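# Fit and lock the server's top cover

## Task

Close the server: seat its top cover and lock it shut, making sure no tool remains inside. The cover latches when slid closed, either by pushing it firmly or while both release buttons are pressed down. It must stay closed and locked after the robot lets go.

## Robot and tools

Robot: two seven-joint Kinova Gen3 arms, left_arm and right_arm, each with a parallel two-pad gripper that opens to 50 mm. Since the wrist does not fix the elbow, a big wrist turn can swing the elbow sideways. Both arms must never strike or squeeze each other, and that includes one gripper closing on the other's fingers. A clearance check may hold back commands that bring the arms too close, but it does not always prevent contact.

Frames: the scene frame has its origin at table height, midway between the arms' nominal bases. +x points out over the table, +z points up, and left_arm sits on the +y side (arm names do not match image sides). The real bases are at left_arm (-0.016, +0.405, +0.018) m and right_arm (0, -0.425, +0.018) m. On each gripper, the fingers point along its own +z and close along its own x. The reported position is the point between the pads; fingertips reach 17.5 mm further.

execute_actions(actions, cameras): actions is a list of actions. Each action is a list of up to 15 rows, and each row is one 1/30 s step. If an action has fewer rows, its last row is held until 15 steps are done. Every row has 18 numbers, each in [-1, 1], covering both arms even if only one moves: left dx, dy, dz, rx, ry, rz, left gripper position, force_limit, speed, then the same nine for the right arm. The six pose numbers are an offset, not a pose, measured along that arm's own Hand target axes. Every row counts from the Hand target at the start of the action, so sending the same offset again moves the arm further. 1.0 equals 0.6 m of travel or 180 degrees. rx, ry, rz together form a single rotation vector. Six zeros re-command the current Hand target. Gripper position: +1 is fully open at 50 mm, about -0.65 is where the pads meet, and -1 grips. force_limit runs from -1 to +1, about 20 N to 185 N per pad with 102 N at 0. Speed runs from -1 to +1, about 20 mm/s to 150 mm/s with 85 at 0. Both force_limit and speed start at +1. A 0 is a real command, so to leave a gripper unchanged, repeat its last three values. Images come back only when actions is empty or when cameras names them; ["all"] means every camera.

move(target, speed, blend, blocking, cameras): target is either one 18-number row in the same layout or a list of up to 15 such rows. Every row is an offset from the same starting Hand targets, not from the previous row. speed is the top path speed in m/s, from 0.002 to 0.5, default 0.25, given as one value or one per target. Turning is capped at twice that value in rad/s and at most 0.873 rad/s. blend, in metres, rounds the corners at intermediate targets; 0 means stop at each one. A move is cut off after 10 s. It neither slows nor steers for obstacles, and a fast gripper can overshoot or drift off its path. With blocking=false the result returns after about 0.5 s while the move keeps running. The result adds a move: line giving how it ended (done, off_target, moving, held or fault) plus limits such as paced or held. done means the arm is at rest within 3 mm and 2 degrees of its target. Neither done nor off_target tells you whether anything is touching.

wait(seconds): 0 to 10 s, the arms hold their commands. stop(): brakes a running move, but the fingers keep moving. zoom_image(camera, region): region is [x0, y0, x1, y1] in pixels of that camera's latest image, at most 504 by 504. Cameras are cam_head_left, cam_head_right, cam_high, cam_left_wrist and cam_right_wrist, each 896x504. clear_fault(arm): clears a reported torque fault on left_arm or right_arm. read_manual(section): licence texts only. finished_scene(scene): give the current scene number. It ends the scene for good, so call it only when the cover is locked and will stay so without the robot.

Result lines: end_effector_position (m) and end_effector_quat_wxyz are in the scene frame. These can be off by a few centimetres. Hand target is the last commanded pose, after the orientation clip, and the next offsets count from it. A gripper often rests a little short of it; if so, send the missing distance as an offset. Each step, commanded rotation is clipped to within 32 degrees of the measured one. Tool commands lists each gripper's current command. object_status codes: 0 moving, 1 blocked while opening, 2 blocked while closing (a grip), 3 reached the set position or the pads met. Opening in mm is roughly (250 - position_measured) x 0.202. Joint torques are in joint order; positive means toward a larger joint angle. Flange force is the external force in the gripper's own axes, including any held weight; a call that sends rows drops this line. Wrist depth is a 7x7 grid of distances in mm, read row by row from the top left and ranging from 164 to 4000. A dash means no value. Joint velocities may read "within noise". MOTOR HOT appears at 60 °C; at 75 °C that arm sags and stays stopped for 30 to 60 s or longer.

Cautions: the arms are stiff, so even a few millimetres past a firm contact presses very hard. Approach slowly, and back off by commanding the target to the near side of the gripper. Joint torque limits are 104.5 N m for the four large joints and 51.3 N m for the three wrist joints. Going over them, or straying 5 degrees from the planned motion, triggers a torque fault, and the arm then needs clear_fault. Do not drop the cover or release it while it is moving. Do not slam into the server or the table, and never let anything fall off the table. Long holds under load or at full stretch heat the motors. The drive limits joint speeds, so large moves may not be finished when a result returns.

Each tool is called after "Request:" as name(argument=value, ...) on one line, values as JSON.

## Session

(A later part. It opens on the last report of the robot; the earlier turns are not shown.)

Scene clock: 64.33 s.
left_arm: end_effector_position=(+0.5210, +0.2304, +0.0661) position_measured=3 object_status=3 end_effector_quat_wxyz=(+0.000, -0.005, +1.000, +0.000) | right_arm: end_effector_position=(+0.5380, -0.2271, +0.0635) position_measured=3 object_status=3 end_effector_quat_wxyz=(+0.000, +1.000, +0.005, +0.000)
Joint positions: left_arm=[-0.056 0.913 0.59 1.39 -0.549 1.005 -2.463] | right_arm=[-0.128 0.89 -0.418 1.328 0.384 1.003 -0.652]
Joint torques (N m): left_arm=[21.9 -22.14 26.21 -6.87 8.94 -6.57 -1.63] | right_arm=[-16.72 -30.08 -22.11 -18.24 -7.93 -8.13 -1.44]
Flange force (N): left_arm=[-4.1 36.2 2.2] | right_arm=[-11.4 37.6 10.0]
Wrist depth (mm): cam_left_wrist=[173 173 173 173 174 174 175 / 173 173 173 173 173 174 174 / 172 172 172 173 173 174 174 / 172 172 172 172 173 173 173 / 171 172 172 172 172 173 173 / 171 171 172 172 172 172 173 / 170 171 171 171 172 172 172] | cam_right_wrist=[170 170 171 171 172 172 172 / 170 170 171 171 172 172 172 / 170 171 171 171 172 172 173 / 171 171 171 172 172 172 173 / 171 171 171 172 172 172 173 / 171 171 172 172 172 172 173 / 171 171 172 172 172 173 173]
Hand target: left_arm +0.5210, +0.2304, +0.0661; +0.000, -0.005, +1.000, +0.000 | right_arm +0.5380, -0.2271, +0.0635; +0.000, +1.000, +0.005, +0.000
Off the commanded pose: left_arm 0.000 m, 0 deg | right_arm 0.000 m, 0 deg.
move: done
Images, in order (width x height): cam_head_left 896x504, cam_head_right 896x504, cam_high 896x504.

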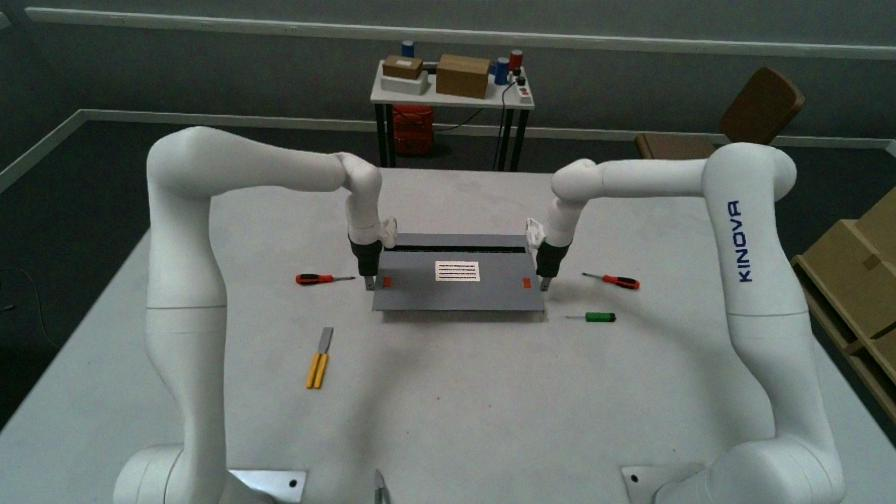

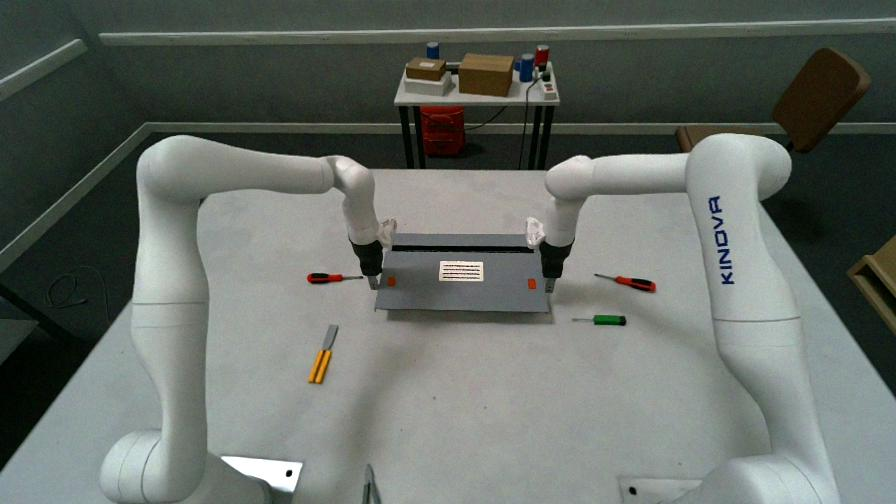

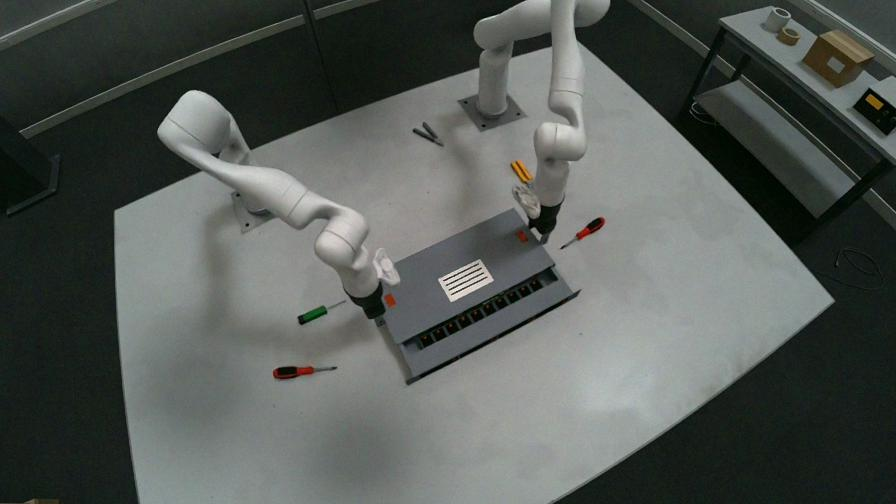

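Request:
move(target=[[0,0.0037,-0.001,0,0,0,1,0,1,0,-0.0037,-0.0017,0,0,0,1,0,1],[0,0.0037,0.0020,0,0,0,1,0,1,0,-0.0037,-0.0000,0,0,0,1,0,1]], speed=0.02)

Request:
move(target=[0,0,0.0023,0,0,0,1,0,1,0,0,0.001,0,0,0,1,0,1], speed=0.02, cameras=["cam_high"])

Request:
zoom_image(camera="cam_high", region=[535, 245, 585, 300])

Request:
zoom_image(camera="cam_high", region=[380, 325, 430, 390])

Scene clock: 65.47 s.
left_arm: end_effector_position=(+0.5210, +0.2327, +0.0649) position_measured=3 object_status=3 end_effector_quat_wxyz=(+0.000, -0.005, +1.000, +0.000) | right_arm: end_effector_position=(+0.5380, -0.2247, +0.0636) position_measured=3 object_status=3 end_effector_quat_wxyz=(+0.000, +1.000, +0.005, +0.000)
Joint positions: left_arm=[-0.06 0.913 0.59 1.394 -0.55 1.001 -2.465] | right_arm=[-0.132 0.891 -0.418 1.325 0.383 1.005 -0.655]
Joint torques (N m): left_arm=[19.52 -22.68 23.56 -5.99 8.01 -4.9 -1.53] | right_arm=[-19.54 -30.92 -25.3 -20.35 -9.34 -9.66 -1.66]
Flange force (N): left_arm=[-5.7 31.5 3.8] | right_arm=[-14.8 44.5 11.1]
Wrist depth (mm): cam_left_wrist=[173 173 173 174 174 175 175 / 172 173 173 173 174 175 175 / 172 172 173 173 174 174 174 / 172 172 173 173 173 174 174 / 172 172 172 172 173 173 174 / 171 171 172 172 173 173 173 / 171 171 172 172 172 173 173] | cam_right_wrist=[170 171 171 171 172 172 172 / 171 171 171 171 172 172 172 / 171 171 171 171 172 172 172 / 171 171 171 172 172 172 172 / 171 171 171 172 172 172 172 / 171 171 171 172 172 172 173 / 171 171 172 172 172 172 173]
Hand target: left_arm +0.5210, +0.2326, +0.0649; +0.000, -0.005, +1.000, +0.000 | right_arm +0.5379, -0.2248, +0.0635; +0.000, +1.000, +0.005, +0.000
Off the commanded pose: left_arm 0.000 m, 0 deg | right_arm 0.000 m, 0 deg.
move: done

Scene clock: 66.17 s.
left_arm: end_effector_position=(+0.5210, +0.2326, +0.0635) position_measured=3 object_status=3 end_effector_quat_wxyz=(+0.000, -0.005, +1.000, +0.000) | right_arm: end_effector_position=(+0.5380, -0.2248, +0.0629) position_measured=3 object_status=3 end_effector_quat_wxyz=(+0.000, +1.000, +0.005, +0.000)
Joint positions: left_arm=[-0.06 0.915 0.589 1.395 -0.552 0.998 -2.464] | right_arm=[-0.132 0.892 -0.417 1.325 0.384 1.003 -0.655]
Joint torques (N m): left_arm=[19.69 -22.9 23.97 -6.28 8 -5.28 -1.47] | right_arm=[-18.6 -30.91 -24.18 -20.13 -8.66 -9.63 -1.62]
Flange force (N): left_arm=[-5.6 31.9 3.8] | right_arm=[-14.1 42.4 10.2]
Wrist depth (mm): cam_left_wrist=[172 173 173 174 174 175 175 / 172 172 173 173 174 174 175 / 172 172 173 173 174 174 175 / 171 172 172 173 173 174 175 / 171 172 172 173 173 174 174 / 171 171 172 172 173 173 174 / 171 171 172 172 172 173 173] | cam_right_wrist=[171 171 171 171 172 172 172 / 171 171 171 171 171 172 172 / 171 171 171 171 172 172 172 / 171 171 171 172 172 172 172 / 171 171 171 172 172 172 172 / 171 172 171 172 172 172 172 / 171 171 172 172 172 172 172]
Hand target: left_arm +0.5210, +0.2326, +0.0635; +0.000, -0.005, +1.000, +0.000 | right_arm +0.5380, -0.2248, +0.0629; +0.000, +1.000, +0.005, +0.000
Off the commanded pose: left_arm 0.000 m, 0 deg | right_arm 0.000 m, 0 deg.
move: done
Images, in order (width x height): cam_high 896x504.

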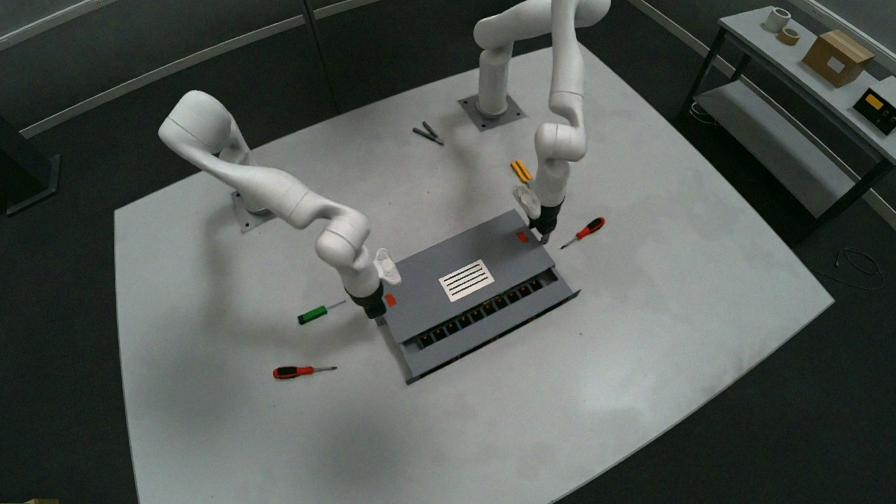

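Scaled by 9.164 from the camera's 896x504 image, which has a finer 1280x720 frame.

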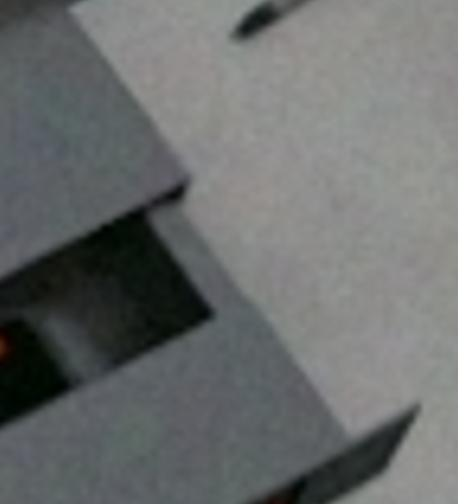

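Scaled by 7.754 from the camera's 896x504 image, which has a finer 1280x720 frame.

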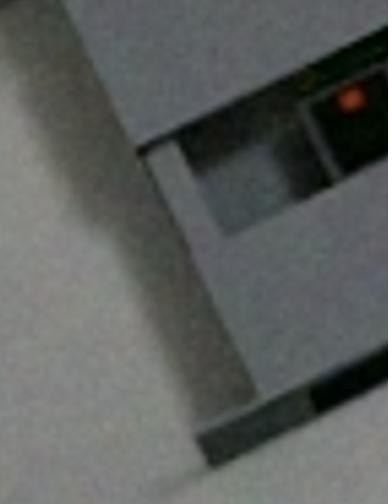

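Request:
move(target=[0,-0.0010,0.0025,0,0,0,1,0,1,0,0.0010,0.0025,0,0,0,1,0,1], speed=0.02)

Request:
move(target=[0,0,0.0025,0,0,0,1,0,1,0,0,0.0025,0,0,0,1,0,1], speed=0.02)

Request:
move(target=[0,0,0.0025,0,0,0,1,0,1,0,0,0.0025,0,0,0,1,0,1], speed=0.02)

Scene clock: 67.17 s.
left_arm: end_effector_position=(+0.5210, +0.2320, +0.0620) position_measured=3 object_status=3 end_effector_quat_wxyz=(+0.000, -0.005, +1.000, +0.000) | right_arm: end_effector_position=(+0.5379, -0.2254, +0.0614) position_measured=3 object_status=3 end_effector_quat_wxyz=(+0.000, +1.000, +0.005, +0.000)
Joint positions: left_arm=[-0.058 0.918 0.588 1.395 -0.553 0.996 -2.463] | right_arm=[-0.131 0.894 -0.417 1.327 0.385 1 -0.655]
Joint torques (N m): left_arm=[21.3 -23.24 25.9 -7.5 8.44 -6.58 -1.55] | right_arm=[-16.63 -30.24 -22.05 -18.3 -7.87 -8.04 -1.4]
Flange force (N): left_arm=[-3.3 35.5 3.8] | right_arm=[-11.9 37.6 10.3]
Wrist depth (mm): cam_left_wrist=[172 173 173 174 175 176 176 / 171 172 173 174 175 175 176 / 171 172 173 173 174 175 176 / 171 171 172 173 174 175 176 / 170 171 172 173 173 174 175 / 170 171 172 173 173 174 175 / 170 171 172 172 173 174 175] | cam_right_wrist=[171 171 171 171 171 171 171 / 172 171 171 171 171 171 171 / 172 171 171 171 171 171 171 / 172 171 171 171 171 171 171 / 171 171 172 171 171 171 171 / 171 171 171 171 171 171 171 / 172 171 171 171 171 171 171]
Hand target: left_arm +0.5210, +0.2320, +0.0620; +0.000, -0.005, +1.000, +0.000 | right_arm +0.5379, -0.2254, +0.0614; +0.000, +1.000, +0.005, +0.000
Off the commanded pose: left_arm 0.000 m, 0 deg | right_arm 0.000 m, 0 deg.
move: done

Scene clock: 67.87 s.
left_arm: end_effector_position=(+0.5210, +0.2320, +0.0605) position_measured=3 object_status=3 end_effector_quat_wxyz=(+0.000, -0.005, +1.000, +0.000) | right_arm: end_effector_position=(+0.5380, -0.2254, +0.0599) position_measured=3 object_status=3 end_effector_quat_wxyz=(+0.000, +1.000, +0.005, +0.000)
Joint positions: left_arm=[-0.057 0.92 0.587 1.396 -0.554 0.993 -2.462] | right_arm=[-0.132 0.896 -0.416 1.328 0.386 0.997 -0.656]
Joint torques (N m): left_arm=[21.24 -23.24 25.77 -7.51 8.34 -6.55 -1.56] | right_arm=[-16.49 -30.28 -21.89 -18.2 -7.76 -8 -1.41]
Flange force (N): left_arm=[-3.0 35.5 3.7] | right_arm=[-11.6 37.2 10.2]
Wrist depth (mm): cam_left_wrist=[172 172 173 174 175 176 176 / 172 172 173 174 175 175 176 / 171 172 173 173 174 175 175 / 171 172 172 173 174 175 175 / 171 171 172 173 173 174 175 / 170 171 172 173 173 174 175 / 170 171 172 172 173 174 175] | cam_right_wrist=[171 171 171 171 171 171 171 / 171 172 171 171 171 171 171 / 172 172 171 171 171 171 171 / 172 171 171 171 171 171 171 / 172 171 171 171 171 171 171 / 172 172 171 171 171 171 171 / 172 171 171 171 171 171 171]
Hand target: left_arm +0.5210, +0.2320, +0.0605; +0.000, -0.005, +1.000, +0.000 | right_arm +0.5380, -0.2254, +0.0599; +0.000, +1.000, +0.005, +0.000
Off the commanded pose: left_arm 0.000 m, 0 deg | right_arm 0.000 m, 0 deg.
move: done

Scene clock: 68.57 s.
left_arm: end_effector_position=(+0.5210, +0.2320, +0.0590) position_measured=3 object_status=3 end_effector_quat_wxyz=(+0.000, -0.005, +1.000, +0.000) | right_arm: end_effector_position=(+0.5379, -0.2255, +0.0584) position_measured=3 object_status=3 end_effector_quat_wxyz=(+0.000, +1.000, +0.005, +0.000)
Joint positions: left_arm=[-0.057 0.922 0.586 1.397 -0.555 0.99 -2.461] | right_arm=[-0.132 0.898 -0.415 1.329 0.386 0.994 -0.657]
Joint torques (N m): left_arm=[21.26 -23.32 25.76 -7.47 8.31 -6.58 -1.57] | right_arm=[-16.44 -30.31 -21.94 -18.21 -7.75 -7.97 -1.42]
Flange force (N): left_arm=[-3.2 35.4 3.8] | right_arm=[-11.7 37.2 10.3]
Wrist depth (mm): cam_left_wrist=[172 172 173 174 175 175 176 / 172 172 173 174 174 175 176 / 171 172 173 173 174 175 176 / 171 172 172 173 174 175 175 / 171 171 172 173 174 175 175 / 170 171 172 172 173 174 175 / 170 171 172 173 173 174 175] | cam_right_wrist=[171 171 172 171 171 171 171 / 172 171 171 171 171 171 171 / 171 171 172 171 171 171 171 / 172 171 171 171 171 171 171 / 172 172 172 171 171 171 171 / 171 172 172 171 171 171 171 / 172 171 171 171 171 171 171]
Hand target: left_arm +0.5210, +0.2320, +0.0590; +0.000, -0.005, +1.000, +0.000 | right_arm +0.5379, -0.2255, +0.0584; +0.000, +1.000, +0.005, +0.000
Off the commanded pose: left_arm 0.000 m, 0 deg | right_arm 0.000 m, 0 deg.
move: done

Request:
move(target=[0,0,0.0042,0,0,0,1,0,1,0,0,0.0042,0,0,0,1,0,1], speed=0.015)

Request:
move(target=[0,0,0.0033,0,0,0,1,0,1,0,0,0.0033,0,0,0,1,0,1], speed=0.015)

Scene clock: 69.40 s.
left_arm: end_effector_position=(+0.5210, +0.2320, +0.0565) position_measured=3 object_status=3 end_effector_quat_wxyz=(+0.000, -0.005, +1.000, +0.000) | right_arm: end_effector_position=(+0.5380, -0.2254, +0.0560) position_measured=3 object_status=3 end_effector_quat_wxyz=(+0.000, +1.000, +0.005, +0.000)
Joint positions: left_arm=[-0.056 0.926 0.584 1.399 -0.557 0.985 -2.46] | right_arm=[-0.132 0.902 -0.414 1.331 0.388 0.989 -0.658]
Joint torques (N m): left_arm=[21.28 -23.2 25.81 -7.39 8.27 -6.59 -1.57] | right_arm=[-17.43 -22.31 -21.44 -15.64 -7.74 -9.14 -1.5]
Flange force (N): left_arm=[-3.1 35.5 3.6] | right_arm=[-12.7 39.5 -5.6]
Wrist depth (mm): cam_left_wrist=[173 173 173 173 174 174 175 / 172 172 173 173 174 174 174 / 172 172 173 173 173 174 174 / 171 172 172 173 173 173 174 / 171 172 172 172 173 173 174 / 171 171 172 172 173 173 173 / 171 171 171 172 172 173 173] | cam_right_wrist=[171 171 171 172 172 172 172 / 171 171 171 172 172 172 173 / 171 171 172 172 172 172 173 / 171 171 171 172 172 172 173 / 171 171 171 172 172 172 173 / 171 171 171 172 172 172 173 / 171 171 172 172 172 172 173]
Hand target: left_arm +0.5210, +0.2320, +0.0565; +0.000, -0.005, +1.000, +0.000 | right_arm +0.5380, -0.2254, +0.0559; +0.000, +1.000, +0.005, +0.000
Off the commanded pose: left_arm 0.000 m, 0 deg | right_arm 0.000 m, 0 deg.
move: done

Scene clock: 70.10 s.
left_arm: end_effector_position=(+0.5210, +0.2320, +0.0545) position_measured=3 object_status=3 end_effector_quat_wxyz=(+0.000, -0.005, +1.000, +0.000) | right_arm: end_effector_position=(+0.5380, -0.2254, +0.0539) position_measured=3 object_status=3 end_effector_quat_wxyz=(+0.000, +1.000, +0.005, +0.000)
Joint positions: left_arm=[-0.056 0.928 0.582 1.4 -0.559 0.981 -2.458] | right_arm=[-0.133 0.905 -0.413 1.332 0.389 0.985 -0.659]
Joint torques (N m): left_arm=[21.7 -15.86 24.25 -6.56 7.91 -8.24 -1.6] | right_arm=[-18.47 -20.02 -22.18 -11.97 -8.66 -7.2 -1.43]
Flange force (N): left_arm=[2.9 38.2 -12.2] | right_arm=[-6.1 39.0 -6.7]
Wrist depth (mm): cam_left_wrist=[172 172 173 173 173 173 174 / 171 172 172 172 173 173 173 / 171 172 172 172 173 173 173 / 171 171 172 172 172 173 173 / 171 171 171 172 172 172 173 / 170 171 171 171 172 172 172 / 170 171 171 171 172 172 172] | cam_right_wrist=[169 169 170 170 170 171 171 / 169 169 170 170 170 171 171 / 169 169 170 170 170 171 171 / 169 169 170 170 170 171 171 / 169 169 170 170 170 171 171 / 169 169 170 170 170 171 171 / 169 169 170 170 170 171 171]
Hand target: left_arm +0.5210, +0.2320, +0.0545; +0.000, -0.005, +1.000, +0.000 | right_arm +0.5379, -0.2254, +0.0539; +0.000, +1.000, +0.005, +0.000
Off the commanded pose: left_arm 0.000 m, 0 deg | right_arm 0.000 m, 0 deg.
move: done

Request:
move(target=[[0,0,-0.001,0,0,0,1,0,1,0,0,-0.001,0,0,0,1,0,1],[-0.005,0,-0.001,0,0,0,1,0,1,0.005,0,-0.001,0,0,0,1,0,1]], speed=0.015, blend=[0.001,0])

Request:
move(target=[-0.005,0,0,0,0,0,1,0,1,0.005,0,0,0,0,0,1,0,1], speed=0.015)

Scene clock: 71.10 s.
left_arm: end_effector_position=(+0.5240, +0.2321, +0.0551) position_measured=3 object_status=3 end_effector_quat_wxyz=(+0.000, -0.005, +1.000, +0.000) | right_arm: end_effector_position=(+0.5409, -0.2254, +0.0545) position_measured=3 object_status=3 end_effector_quat_wxyz=(+0.000, +1.000, +0.005, +0.000)
Joint positions: left_arm=[-0.055 0.933 0.583 1.387 -0.558 0.988 -2.464] | right_arm=[-0.133 0.909 -0.413 1.319 0.388 0.993 -0.654]
Joint torques (N m): left_arm=[21.14 -20.91 24.92 -7.55 7.94 -7.36 -1.55] | right_arm=[-15.85 -27.17 -20.53 -18.29 -6.9 -9.15 -1.49]
Flange force (N): left_arm=[0.2 36.2 -2.3] | right_arm=[-15.7 37.5 2.1]
Wrist depth (mm): cam_left_wrist=[172 172 172 173 173 173 174 / 172 172 172 172 173 173 173 / 171 172 172 172 173 173 174 / 171 171 171 172 172 173 173 / 171 171 171 172 172 172 173 / 170 171 171 171 172 172 172 / 170 170 171 171 171 172 172] | cam_right_wrist=[169 169 169 170 170 171 171 / 169 169 170 170 170 170 170 / 169 169 170 170 170 170 171 / 169 169 169 170 170 170 171 / 169 169 169 170 170 170 171 / 169 169 170 170 170 170 171 / 169 169 170 170 170 171 171]
Hand target: left_arm +0.5240, +0.2321, +0.0551; +0.000, -0.005, +1.000, +0.000 | right_arm +0.5409, -0.2254, +0.0545; +0.000, +1.000, +0.005, +0.000
Off the commanded pose: left_arm 0.000 m, 0 deg | right_arm 0.000 m, 0 deg.
move: done; blend cut to 0.0003 m at target 1

Scene clock: 71.80 s.
left_arm: end_effector_position=(+0.5269, +0.2321, +0.0551) position_measured=3 object_status=3 end_effector_quat_wxyz=(+0.000, -0.005, +1.000, +0.000) | right_arm: end_effector_position=(+0.5439, -0.2254, +0.0545) position_measured=3 object_status=3 end_effector_quat_wxyz=(+0.000, +1.000, +0.005, +0.000)
Joint positions: left_arm=[-0.054 0.938 0.583 1.375 -0.558 0.995 -2.468] | right_arm=[-0.132 0.915 -0.413 1.306 0.388 1 -0.65]
Joint torques (N m): left_arm=[21.02 -20.97 24.75 -7.5 7.92 -7.22 -1.55] | right_arm=[-16.1 -27.32 -20.68 -18.39 -7.05 -9.16 -1.46]
Flange force (N): left_arm=[0.5 35.9 -2.3] | right_arm=[-16.4 37.9 2.3]
Wrist depth (mm): cam_left_wrist=[172 172 173 173 173 173 174 / 171 171 172 172 173 173 174 / 171 172 172 172 173 173 173 / 171 171 172 172 172 173 173 / 170 171 171 172 172 172 173 / 170 171 171 171 172 172 173 / 170 171 171 171 171 172 172] | cam_right_wrist=[169 169 170 170 170 171 171 / 169 169 170 170 170 170 171 / 169 169 169 170 170 171 171 / 169 169 169 170 170 171 171 / 169 169 170 170 170 171 171 / 169 169 170 170 170 170 171 / 169 169 170 170 170 170 171]
Hand target: left_arm +0.5270, +0.2321, +0.0551; +0.000, -0.005, +1.000, +0.000 | right_arm +0.5439, -0.2254, +0.0545; +0.000, +1.000, +0.005, +0.000
Off the commanded pose: left_arm 0.000 m, 0 deg | right_arm 0.000 m, 0 deg.
move: done

Request:
move(target=[-0.005,0,0,0,0,0,1,0,1,0.005,0,0,0,0,0,1,0,1], speed=0.015)

Request:
move(target=[-0.005,0,0,0,0,0,1,0,1,0.005,0,0,0,0,0,1,0,1], speed=0.015)

Request:
move(target=[-0.005,0,0,0,0,0,1,0,1,0.005,0,0,0,0,0,1,0,1], speed=0.015, cameras=["cam_high","cam_head_left","cam_head_right"])

Request:
zoom_image(camera="cam_high", region=[340, 190, 600, 390])

Request:
zoom_image(camera="cam_head_left", region=[360, 225, 560, 325])

Scene clock: 72.77 s.
left_arm: end_effector_position=(+0.5300, +0.2321, +0.0551) position_measured=3 object_status=3 end_effector_quat_wxyz=(+0.000, -0.005, +1.000, +0.000) | right_arm: end_effector_position=(+0.5469, -0.2253, +0.0545) position_measured=3 object_status=3 end_effector_quat_wxyz=(+0.000, +1.000, +0.005, +0.000)
Joint positions: left_arm=[-0.053 0.943 0.583 1.362 -0.558 1.002 -2.473] | right_arm=[-0.132 0.92 -0.413 1.294 0.388 1.007 -0.645]
Joint torques (N m): left_arm=[21.08 -20.94 24.6 -7.16 7.92 -7.28 -1.53] | right_arm=[-16.09 -27.17 -20.56 -18.29 -7.01 -9.08 -1.5]
Flange force (N): left_arm=[-0.7 35.4 -3.1] | right_arm=[-16.8 37.9 1.9]
Wrist depth (mm): cam_left_wrist=[172 172 172 173 173 173 174 / 171 172 172 173 173 173 174 / 171 171 172 172 173 173 173 / 171 171 171 172 172 172 173 / 171 171 172 172 172 172 173 / 170 171 171 172 172 172 172 / 170 171 171 171 171 172 172] | cam_right_wrist=[169 169 170 170 170 171 171 / 169 169 170 170 170 170 171 / 169 169 170 170 170 170 171 / 169 170 170 170 170 171 171 / 169 169 169 170 170 170 171 / 169 169 170 170 170 171 171 / 169 169 170 170 170 170 171]
Hand target: left_arm +0.5300, +0.2321, +0.0551; +0.000, -0.005, +1.000, +0.000 | right_arm +0.5470, -0.2254, +0.0545; +0.000, +1.000, +0.005, +0.000
Off the commanded pose: left_arm 0.000 m, 0 deg | right_arm 0.000 m, 0 deg.
move: done

Scene clock: 73.47 s.
left_arm: end_effector_position=(+0.5330, +0.2322, +0.0551) position_measured=3 object_status=3 end_effector_quat_wxyz=(+0.000, -0.005, +1.000, +0.000) | right_arm: end_effector_position=(+0.5499, -0.2253, +0.0545) position_measured=3 object_status=3 end_effector_quat_wxyz=(+0.000, +1.000, +0.005, +0.000)
Joint positions: left_arm=[-0.052 0.949 0.583 1.349 -0.558 1.009 -2.477] | right_arm=[-0.132 0.926 -0.413 1.281 0.388 1.014 -0.641]
Joint torques (N m): left_arm=[21.11 -20.94 24.57 -7.67 8 -7.2 -1.57] | right_arm=[-16.2 -27.18 -20.6 -18.4 -7.06 -9.12 -1.48]
Flange force (N): left_arm=[2.1 36.1 -2.8] | right_arm=[-17.7 38.2 1.7]
Wrist depth (mm): cam_left_wrist=[171 172 173 173 173 174 174 / 172 172 172 172 173 173 174 / 171 172 172 172 172 173 173 / 171 171 172 172 172 172 173 / 171 171 171 172 172 172 173 / 170 171 171 171 172 172 173 / 170 171 171 171 171 172 172] | cam_right_wrist=[169 169 170 170 170 170 171 / 169 169 169 170 170 170 171 / 169 169 170 170 170 171 171 / 169 169 169 170 170 171 171 / 169 169 170 170 170 170 171 / 169 169 170 170 170 170 171 / 169 169 170 170 170 171 171]
Hand target: left_arm +0.5330, +0.2322, +0.0551; +0.000, -0.005, +1.000, +0.000 | right_arm +0.5499, -0.2253, +0.0545; +0.000, +1.000, +0.005, +0.000
Off the commanded pose: left_arm 0.000 m, 0 deg | right_arm 0.000 m, 0 deg.
move: done

Scene clock: 74.17 s.
left_arm: end_effector_position=(+0.5360, +0.2322, +0.0551) position_measured=3 object_status=3 end_effector_quat_wxyz=(+0.000, -0.005, +1.000, +0.000) | right_arm: end_effector_position=(+0.5530, -0.2253, +0.0545) position_measured=3 object_status=3 end_effector_quat_wxyz=(+0.000, +1.000, +0.005, +0.000)
Joint positions: left_arm=[-0.051 0.954 0.584 1.336 -0.558 1.015 -2.482] | right_arm=[-0.132 0.931 -0.413 1.267 0.388 1.021 -0.637]
Joint torques (N m): left_arm=[21.16 -20.91 24.45 -7.56 7.99 -7.21 -1.5] | right_arm=[-16.21 -27.23 -20.45 -18.12 -7.06 -9.05 -1.47]
Flange force (N): left_arm=[1.9 36.1 -3.3] | right_arm=[-17.1 37.7 1.5]
Wrist depth (mm): cam_left_wrist=[171 172 172 173 173 174 174 / 171 172 172 172 173 173 174 / 171 171 172 172 173 173 173 / 171 171 172 172 172 173 173 / 170 171 171 172 172 173 173 / 170 171 171 171 172 172 172 / 170 171 171 172 171 172 173] | cam_right_wrist=[169 169 169 170 170 170 171 / 169 169 170 170 170 170 171 / 169 169 169 170 170 170 170 / 169 169 170 170 170 171 171 / 169 169 170 170 170 170 171 / 169 169 170 170 170 170 171 / 169 169 170 170 170 171 171]
Hand target: left_arm +0.5360, +0.2322, +0.0551; +0.000, -0.005, +1.000, +0.000 | right_arm +0.5530, -0.2253, +0.0545; +0.000, +1.000, +0.005, +0.000
Off the commanded pose: left_arm 0.000 m, 0 deg | right_arm 0.000 m, 0 deg.
move: done
Images, in order (width x height): cam_head_left 896x504, cam_head_right 896x504, cam_high 896x504.

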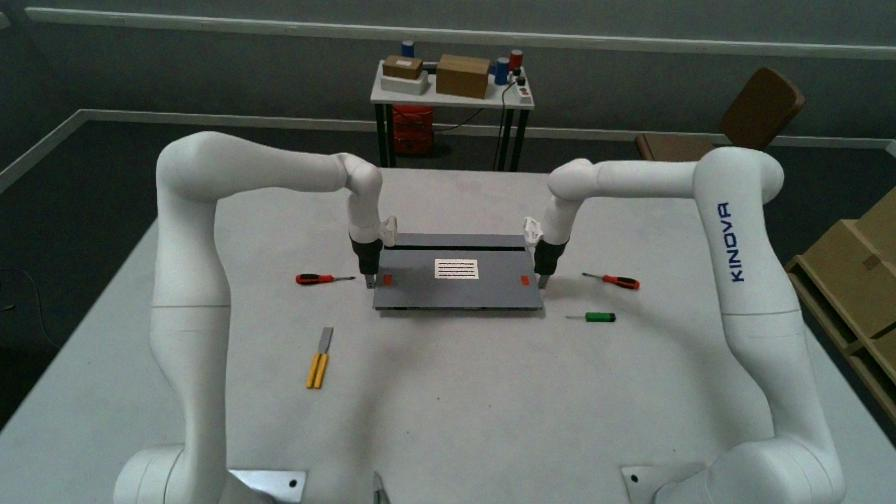

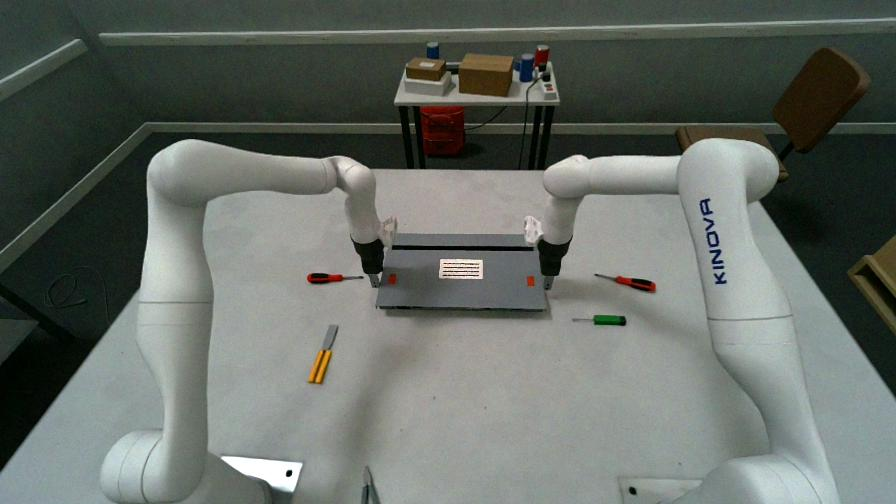

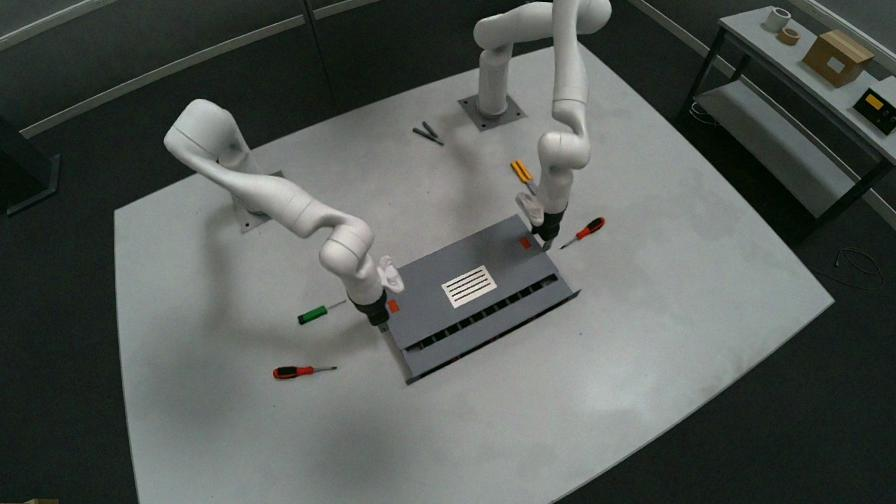

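Scaled by 1.938 from the camera's 896x504 image, which has a finer 1280x720 frame.

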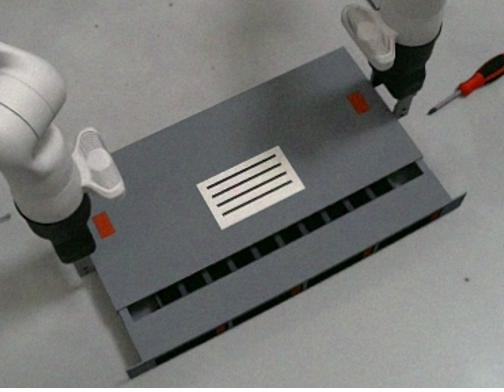

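Scaled by 2.520 from the camera's 896x504 image, which has a finer 1280x720 frame.

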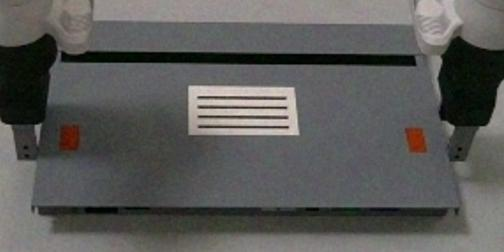

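Request:
move(target=[-0.0042,0,0,0,0,0,1,0,1,0.0042,0,0,0,0,0,1,0,1], speed=0.015)

Request:
move(target=[-0.0042,0,0,0,0,0,1,0,1,0.0042,0,0,0,0,0,1,0,1], speed=0.015)

Request:
move(target=[-0.0042,0,0,0,0,0,1,0,1,0.0042,0,0,0,0,0,1,0,1], speed=0.015)

Scene clock: 75.03 s.
left_arm: end_effector_position=(+0.5385, +0.2322, +0.0551) position_measured=3 object_status=3 end_effector_quat_wxyz=(+0.000, -0.005, +1.000, +0.000) | right_arm: end_effector_position=(+0.5555, -0.2253, +0.0545) position_measured=3 object_status=3 end_effector_quat_wxyz=(+0.000, +1.000, +0.005, +0.000)
Joint positions: left_arm=[-0.051 0.959 0.584 1.326 -0.558 1.021 -2.486] | right_arm=[-0.132 0.936 -0.413 1.256 0.388 1.027 -0.633]
Joint torques (N m): left_arm=[21.14 -21.02 24.34 -7.41 8.02 -7.18 -1.5] | right_arm=[-16.16 -27.2 -20.39 -17.89 -7.04 -9.06 -1.48]
Flange force (N): left_arm=[1.4 35.7 -3.5] | right_arm=[-16.4 37.3 1.0]
Wrist depth (mm): cam_left_wrist=[172 172 172 173 173 173 174 / 171 172 172 172 173 173 173 / 171 172 172 172 173 173 173 / 171 171 172 172 172 172 173 / 171 171 171 172 172 172 172 / 170 171 171 171 172 172 173 / 170 170 171 171 171 172 172] | cam_right_wrist=[169 169 170 170 170 170 171 / 169 169 170 170 170 170 171 / 169 169 170 170 170 170 171 / 169 169 170 170 170 170 171 / 169 169 170 170 170 171 171 / 169 169 170 170 170 170 171 / 169 169 169 170 170 170 171]
Hand target: left_arm +0.5385, +0.2322, +0.0551; +0.000, -0.005, +1.000, +0.000 | right_arm +0.5555, -0.2252, +0.0545; +0.000, +1.000, +0.005, +0.000
Off the commanded pose: left_arm 0.000 m, 0 deg | right_arm 0.000 m, 0 deg.
move: done

Scene clock: 75.73 s.
left_arm: end_effector_position=(+0.5410, +0.2322, +0.0551) position_measured=3 object_status=3 end_effector_quat_wxyz=(+0.000, -0.005, +1.000, +0.000) | right_arm: end_effector_position=(+0.5580, -0.2253, +0.0545) position_measured=3 object_status=3 end_effector_quat_wxyz=(+0.000, +1.000, +0.005, +0.000)
Joint positions: left_arm=[-0.05 0.963 0.584 1.315 -0.558 1.027 -2.49] | right_arm=[-0.132 0.941 -0.413 1.245 0.387 1.033 -0.629]
Joint torques (N m): left_arm=[21.16 -23.15 24.77 -6.88 8.3 -6.13 -1.51] | right_arm=[-16.21 -29.85 -20.9 -17.3 -7.44 -7.62 -1.35]
Flange force (N): left_arm=[-2.0 34.5 1.4] | right_arm=[-12.8 35.7 7.4]
Wrist depth (mm): cam_left_wrist=[172 172 172 173 173 173 174 / 171 172 172 172 173 173 174 / 171 171 172 172 173 173 173 / 171 171 171 172 172 173 173 / 171 171 171 172 172 172 173 / 170 171 171 171 172 172 172 / 170 170 171 171 171 172 172] | cam_right_wrist=[169 169 169 170 170 170 170 / 169 169 169 170 170 170 171 / 169 169 170 170 170 170 171 / 169 169 170 170 170 170 171 / 169 169 170 170 170 170 171 / 169 169 169 170 170 170 171 / 169 169 170 170 170 170 171]
Hand target: left_arm +0.5410, +0.2322, +0.0551; +0.000, -0.005, +1.000, +0.000 | right_arm +0.5580, -0.2252, +0.0545; +0.000, +1.000, +0.005, +0.000
Off the commanded pose: left_arm 0.000 m, 0 deg | right_arm 0.000 m, 0 deg.
move: done

Scene clock: 76.43 s.
left_arm: end_effector_position=(+0.5435, +0.2323, +0.0551) position_measured=3 object_status=3 end_effector_quat_wxyz=(+0.000, -0.005, +1.000, +0.000) | right_arm: end_effector_position=(+0.5605, -0.2252, +0.0545) position_measured=3 object_status=3 end_effector_quat_wxyz=(+0.000, +1.000, +0.005, +0.000)
Joint positions: left_arm=[-0.049 0.968 0.584 1.304 -0.558 1.033 -2.494] | right_arm=[-0.132 0.946 -0.413 1.234 0.387 1.039 -0.626]
Joint torques (N m): left_arm=[21.01 -24.47 24.89 -6.99 8.34 -5.88 -1.52] | right_arm=[-16.42 -31.19 -21.22 -17.48 -7.73 -7.24 -1.33]
Flange force (N): left_arm=[-3.1 33.7 3.7] | right_arm=[-12.4 35.8 10.1]
Wrist depth (mm): cam_left_wrist=[171 172 172 172 173 174 174 / 171 171 172 173 173 174 174 / 171 171 172 172 173 173 174 / 171 171 172 172 173 173 173 / 171 171 171 172 172 173 173 / 170 171 171 172 172 173 173 / 170 170 171 171 172 172 173] | cam_right_wrist=[169 169 169 170 170 170 170 / 169 169 170 170 170 170 170 / 169 169 169 170 170 170 170 / 169 169 170 170 170 170 170 / 169 169 169 170 170 170 170 / 169 169 169 170 170 170 170 / 169 169 169 170 170 170 170]
Hand target: left_arm +0.5435, +0.2323, +0.0551; +0.000, -0.005, +1.000, +0.000 | right_arm +0.5605, -0.2252, +0.0545; +0.000, +1.000, +0.005, +0.000
Off the commanded pose: left_arm 0.000 m, 0 deg | right_arm 0.000 m, 0 deg.
move: done

Request:
move(target=[-0.001,0,0.0033,0,0,0,1,0,1,0.001,0,0.0033,0,0,0,1,0,1], speed=0.015)

Request:
move(target=[0,0,0.0033,0,0,0,1,0,1,0,0,0.0033,0,0,0,1,0,1], speed=0.015)

Scene clock: 77.27 s.
left_arm: end_effector_position=(+0.5441, +0.2323, +0.0531) position_measured=3 object_status=3 end_effector_quat_wxyz=(+0.000, -0.005, +1.000, +0.000) | right_arm: end_effector_position=(+0.5611, -0.2252, +0.0525) position_measured=3 object_status=3 end_effector_quat_wxyz=(+0.000, +1.000, +0.005, +0.000)
Joint positions: left_arm=[-0.048 0.972 0.583 1.302 -0.559 1.031 -2.494] | right_arm=[-0.133 0.949 -0.412 1.233 0.388 1.036 -0.625]
Joint torques (N m): left_arm=[21.21 -24.52 25.1 -7.05 8.42 -5.98 -1.51] | right_arm=[-16.59 -31.28 -21.37 -17.38 -7.82 -7.34 -1.38]
Flange force (N): left_arm=[-2.8 34.1 3.7] | right_arm=[-11.8 35.9 9.9]
Wrist depth (mm): cam_left_wrist=[171 172 172 173 173 174 175 / 171 171 172 173 173 174 174 / 171 171 172 172 173 174 174 / 170 171 172 172 173 173 174 / 170 171 171 172 172 173 173 / 170 171 171 172 172 173 173 / 170 170 171 171 172 173 173] | cam_right_wrist=[169 169 170 170 170 170 170 / 169 169 170 170 170 170 170 / 169 169 169 170 170 170 170 / 169 169 170 170 170 170 170 / 170 169 170 170 170 170 170 / 169 169 169 170 170 170 170 / 169 169 170 170 170 170 170]
Hand target: left_arm +0.5441, +0.2323, +0.0531; +0.000, -0.005, +1.000, +0.000 | right_arm +0.5611, -0.2252, +0.0525; +0.000, +1.000, +0.005, +0.000
Off the commanded pose: left_arm 0.000 m, 0 deg | right_arm 0.000 m, 0 deg.
move: done

Scene clock: 77.97 s.
left_arm: end_effector_position=(+0.5441, +0.2323, +0.0512) position_measured=3 object_status=3 end_effector_quat_wxyz=(+0.000, -0.005, +1.000, +0.000) | right_arm: end_effector_position=(+0.5612, -0.2252, +0.0506) position_measured=3 object_status=3 end_effector_quat_wxyz=(+0.000, +1.000, +0.005, +0.000)
Joint positions: left_arm=[-0.048 0.974 0.582 1.303 -0.561 1.027 -2.493] | right_arm=[-0.133 0.952 -0.411 1.234 0.389 1.032 -0.626]
Joint torques (N m): left_arm=[21.8 -16.72 23.53 -5.7 8.19 -7.45 -1.51] | right_arm=[-18.35 -21.35 -21.38 -12.38 -8.42 -7.17 -1.39]
Flange force (N): left_arm=[2.3 36.8 -12.0] | right_arm=[-8.9 38.0 -6.5]
Wrist depth (mm): cam_left_wrist=[171 171 172 172 173 173 173 / 171 171 172 172 172 172 173 / 171 171 172 172 172 172 173 / 170 171 171 171 172 172 173 / 170 171 171 171 171 172 172 / 170 170 171 171 171 171 172 / 170 170 170 171 171 171 172] | cam_right_wrist=[168 169 169 169 170 170 171 / 169 169 169 169 170 170 171 / 168 169 169 169 170 170 171 / 168 169 169 169 170 170 171 / 168 169 169 170 170 170 170 / 169 169 169 169 170 170 170 / 168 169 169 169 169 170 171]
Hand target: left_arm +0.5441, +0.2323, +0.0511; +0.000, -0.005, +1.000, +0.000 | right_arm +0.5611, -0.2252, +0.0505; +0.000, +1.000, +0.005, +0.000
Off the commanded pose: left_arm 0.000 m, 0 deg | right_arm 0.000 m, 0 deg.
move: done

Request:
move(target=[[0,0,-0.001,0,0,0,1,0,1,0,0,-0.001,0,0,0,1,0,1],[-0.005,0,-0.001,0,0,0,1,0,1,0.005,0,-0.001,0,0,0,1,0,1]], speed=0.015, blend=[0.0005,0])

Request:
move(target=[-0.005,0,0,0,0,0,1,0,1,0.005,0,0,0,0,0,1,0,1], speed=0.015, cameras=["cam_high","cam_head_left","cam_head_right"])

Request:
zoom_image(camera="cam_high", region=[340, 190, 600, 390])

Request:
zoom_image(camera="cam_head_left", region=[360, 225, 560, 325])

Scene clock: 79.17 s.
left_arm: end_effector_position=(+0.5471, +0.2323, +0.0517) position_measured=3 object_status=3 end_effector_quat_wxyz=(+0.000, -0.005, +1.000, +0.000) | right_arm: end_effector_position=(+0.5641, -0.2252, +0.0511) position_measured=3 object_status=3 end_effector_quat_wxyz=(+0.000, +1.000, +0.005, +0.000)
Joint positions: left_arm=[-0.047 0.979 0.583 1.29 -0.56 1.035 -2.498] | right_arm=[-0.133 0.957 -0.411 1.22 0.389 1.041 -0.621]
Joint torques (N m): left_arm=[21.07 -21.14 23.9 -7.32 7.96 -7.12 -1.48] | right_arm=[-15.64 -28.56 -19.74 -17.5 -6.87 -8.34 -1.42]
Flange force (N): left_arm=[2.2 35.3 -4.3] | right_arm=[-15.5 35.4 3.1]
Wrist depth (mm): cam_left_wrist=[171 171 172 172 173 173 173 / 171 171 172 172 172 173 173 / 171 171 171 172 172 173 173 / 170 171 171 171 172 172 173 / 170 171 171 171 171 172 172 / 170 170 171 171 171 172 172 / 170 170 170 171 171 171 172] | cam_right_wrist=[168 169 169 169 170 170 170 / 168 169 169 169 169 170 170 / 168 169 169 169 170 170 170 / 168 169 169 169 169 170 170 / 169 169 169 169 170 170 170 / 168 169 169 169 170 170 170 / 168 169 169 170 169 170 170]
Hand target: left_arm +0.5471, +0.2323, +0.0517; +0.000, -0.005, +1.000, +0.000 | right_arm +0.5641, -0.2252, +0.0511; +0.000, +1.000, +0.005, +0.000
Off the commanded pose: left_arm 0.000 m, 0 deg | right_arm 0.000 m, 0 deg.
move: done; blend cut to 0.0003 m at target 1

Scene clock: 79.87 s.
left_arm: end_effector_position=(+0.5501, +0.2323, +0.0517) position_measured=3 object_status=3 end_effector_quat_wxyz=(+0.000, -0.005, +1.000, +0.000) | right_arm: end_effector_position=(+0.5671, -0.2251, +0.0511) position_measured=3 object_status=3 end_effector_quat_wxyz=(+0.000, +1.000, +0.005, +0.000)
Joint positions: left_arm=[-0.046 0.985 0.583 1.277 -0.56 1.042 -2.503] | right_arm=[-0.133 0.963 -0.411 1.206 0.388 1.048 -0.617]
Joint torques (N m): left_arm=[20.21 -22.87 23.54 -11.72 6.7 -9.82 -1.39] | right_arm=[-15.65 -30.31 -19.99 -18.9 -6.81 -8.82 -1.47]
Flange force (N): left_arm=[12.1 36.9 -5.6] | right_arm=[-17.7 36.1 5.2]
Wrist depth (mm): cam_left_wrist=[171 171 171 172 172 173 173 / 170 171 171 172 172 172 173 / 170 170 171 171 172 172 173 / 170 170 171 171 171 172 172 / 170 170 170 171 171 172 172 / 169 169 170 170 171 172 172 / 169 169 170 170 171 171 172] | cam_right_wrist=[168 169 169 169 169 170 170 / 168 169 169 169 169 170 170 / 168 169 169 169 169 170 170 / 168 169 169 169 169 170 170 / 168 168 169 169 169 170 170 / 168 169 169 169 169 170 170 / 168 169 169 169 169 170 170]
Hand target: left_arm +0.5501, +0.2323, +0.0517; +0.000, -0.005, +1.000, +0.000 | right_arm +0.5671, -0.2251, +0.0511; +0.000, +1.000, +0.005, +0.000
Off the commanded pose: left_arm 0.000 m, 0 deg | right_arm 0.000 m, 0 deg.
move: done
Images, in order (width x height): cam_head_left 896x504, cam_head_right 896x504, cam_high 896x504.

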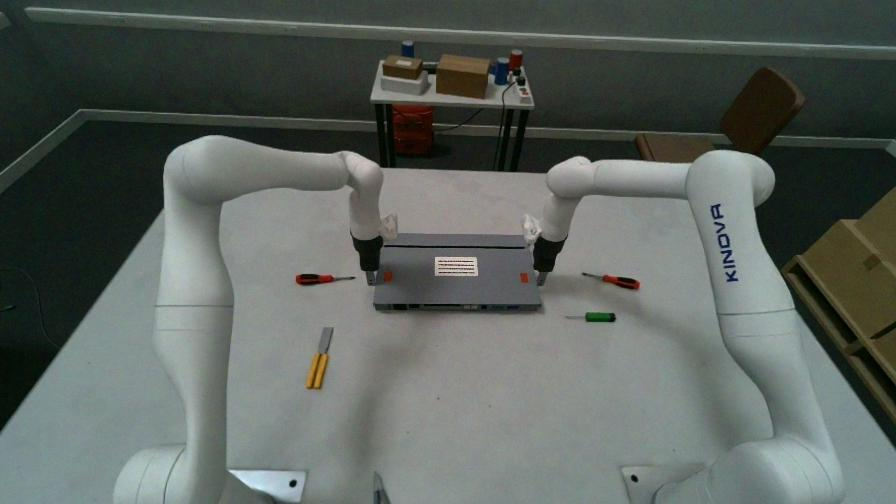

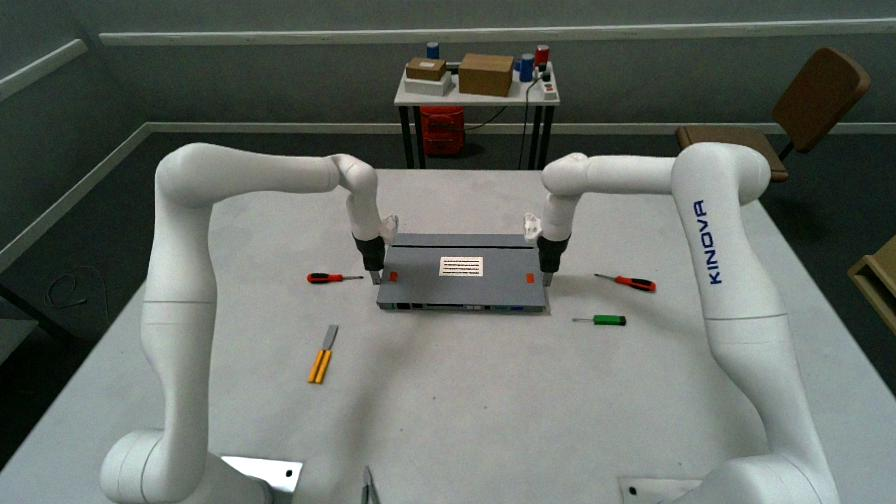

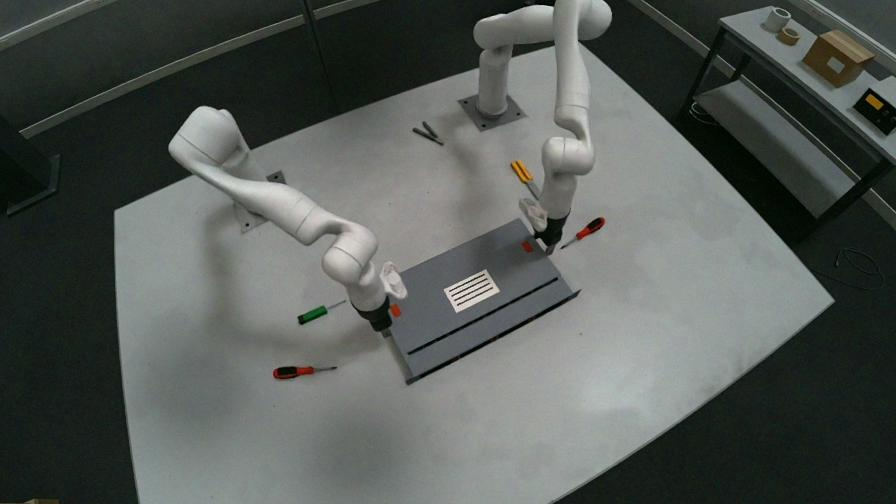

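Scaled by 1.938 from the camera's 896x504 image, which has a finer 1280x720 frame.

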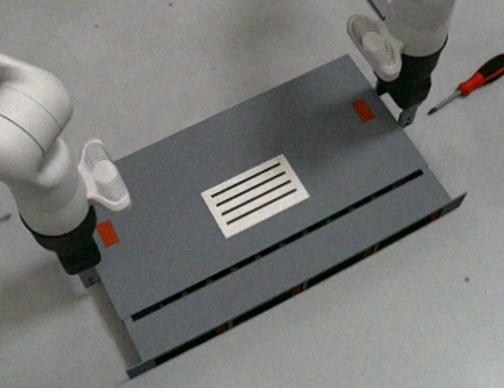

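Scaled by 2.520 from the camera's 896x504 image, which has a finer 1280x720 frame.

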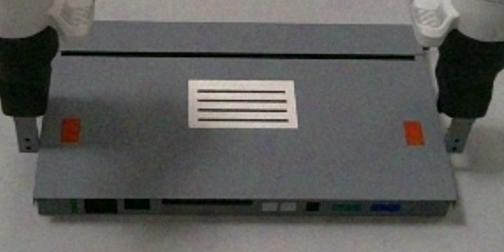

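Request:
move(target=[-0.0033,0,0,0,0,0,1,0,1,0.0033,0,0,0,0,0,1,0,1], speed=0.015, cameras=["cam_left_wrist","cam_right_wrist"])

Scene clock: 80.77 s.
left_arm: end_effector_position=(+0.5521, +0.2324, +0.0517) position_measured=3 object_status=3 end_effector_quat_wxyz=(+0.000, -0.005, +1.000, +0.000) | right_arm: end_effector_position=(+0.5691, -0.2251, +0.0511) position_measured=3 object_status=3 end_effector_quat_wxyz=(+0.000, +1.000, +0.005, +0.000)
Joint positions: left_arm=[-0.045 0.988 0.583 1.268 -0.56 1.047 -2.506] | right_arm=[-0.134 0.967 -0.411 1.197 0.388 1.053 -0.614]
Joint torques (N m): left_arm=[19.82 -24.99 23.64 -13.11 6.37 -10.2 -1.41] | right_arm=[-15.54 -30.59 -19.72 -18.87 -6.72 -8.78 -1.42]
Flange force (N): left_arm=[13.7 36.6 -2.8] | right_arm=[-17.5 35.6 5.4]
Wrist depth (mm): cam_left_wrist=[171 171 171 171 172 172 173 / 170 171 171 171 172 172 172 / 170 170 171 171 171 172 172 / 170 170 170 171 171 172 172 / 169 170 170 171 171 171 172 / 169 169 170 170 171 171 172 / 169 169 170 170 170 171 171] | cam_right_wrist=[168 169 169 169 169 170 170 / 168 169 169 169 169 170 170 / 168 169 169 169 169 170 170 / 168 169 169 169 169 170 170 / 169 169 169 169 169 170 170 / 168 169 169 169 169 170 170 / 169 169 169 169 169 170 170]
Hand target: left_arm +0.5521, +0.2324, +0.0517; +0.000, -0.005, +1.000, +0.000 | right_arm +0.5691, -0.2251, +0.0511; +0.000, +1.000, +0.005, +0.000
Off the commanded pose: left_arm 0.000 m, 0 deg | right_arm 0.000 m, 0 deg.
move: done
Images, in order (width x height): cam_left_wrist 896x504, cam_right_wrist 896x504.

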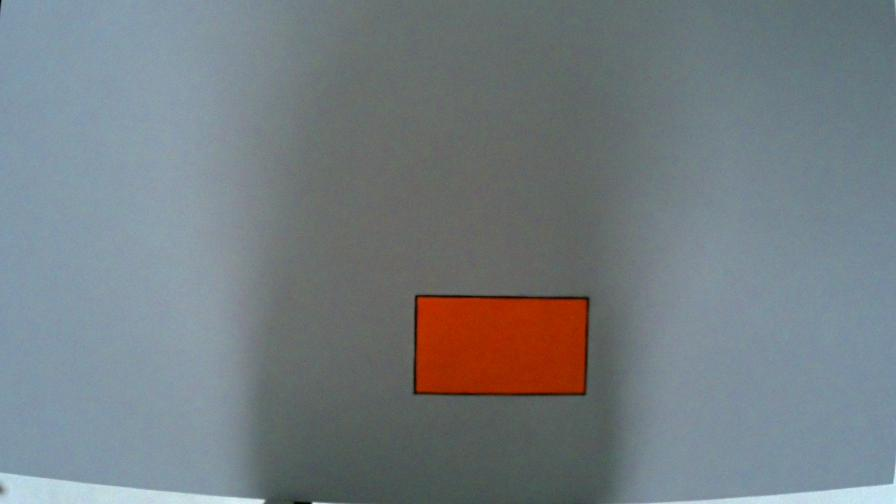

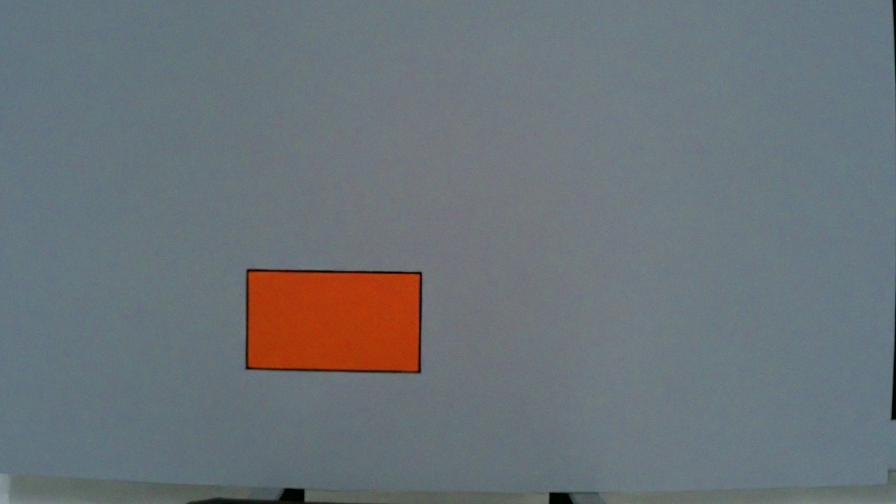

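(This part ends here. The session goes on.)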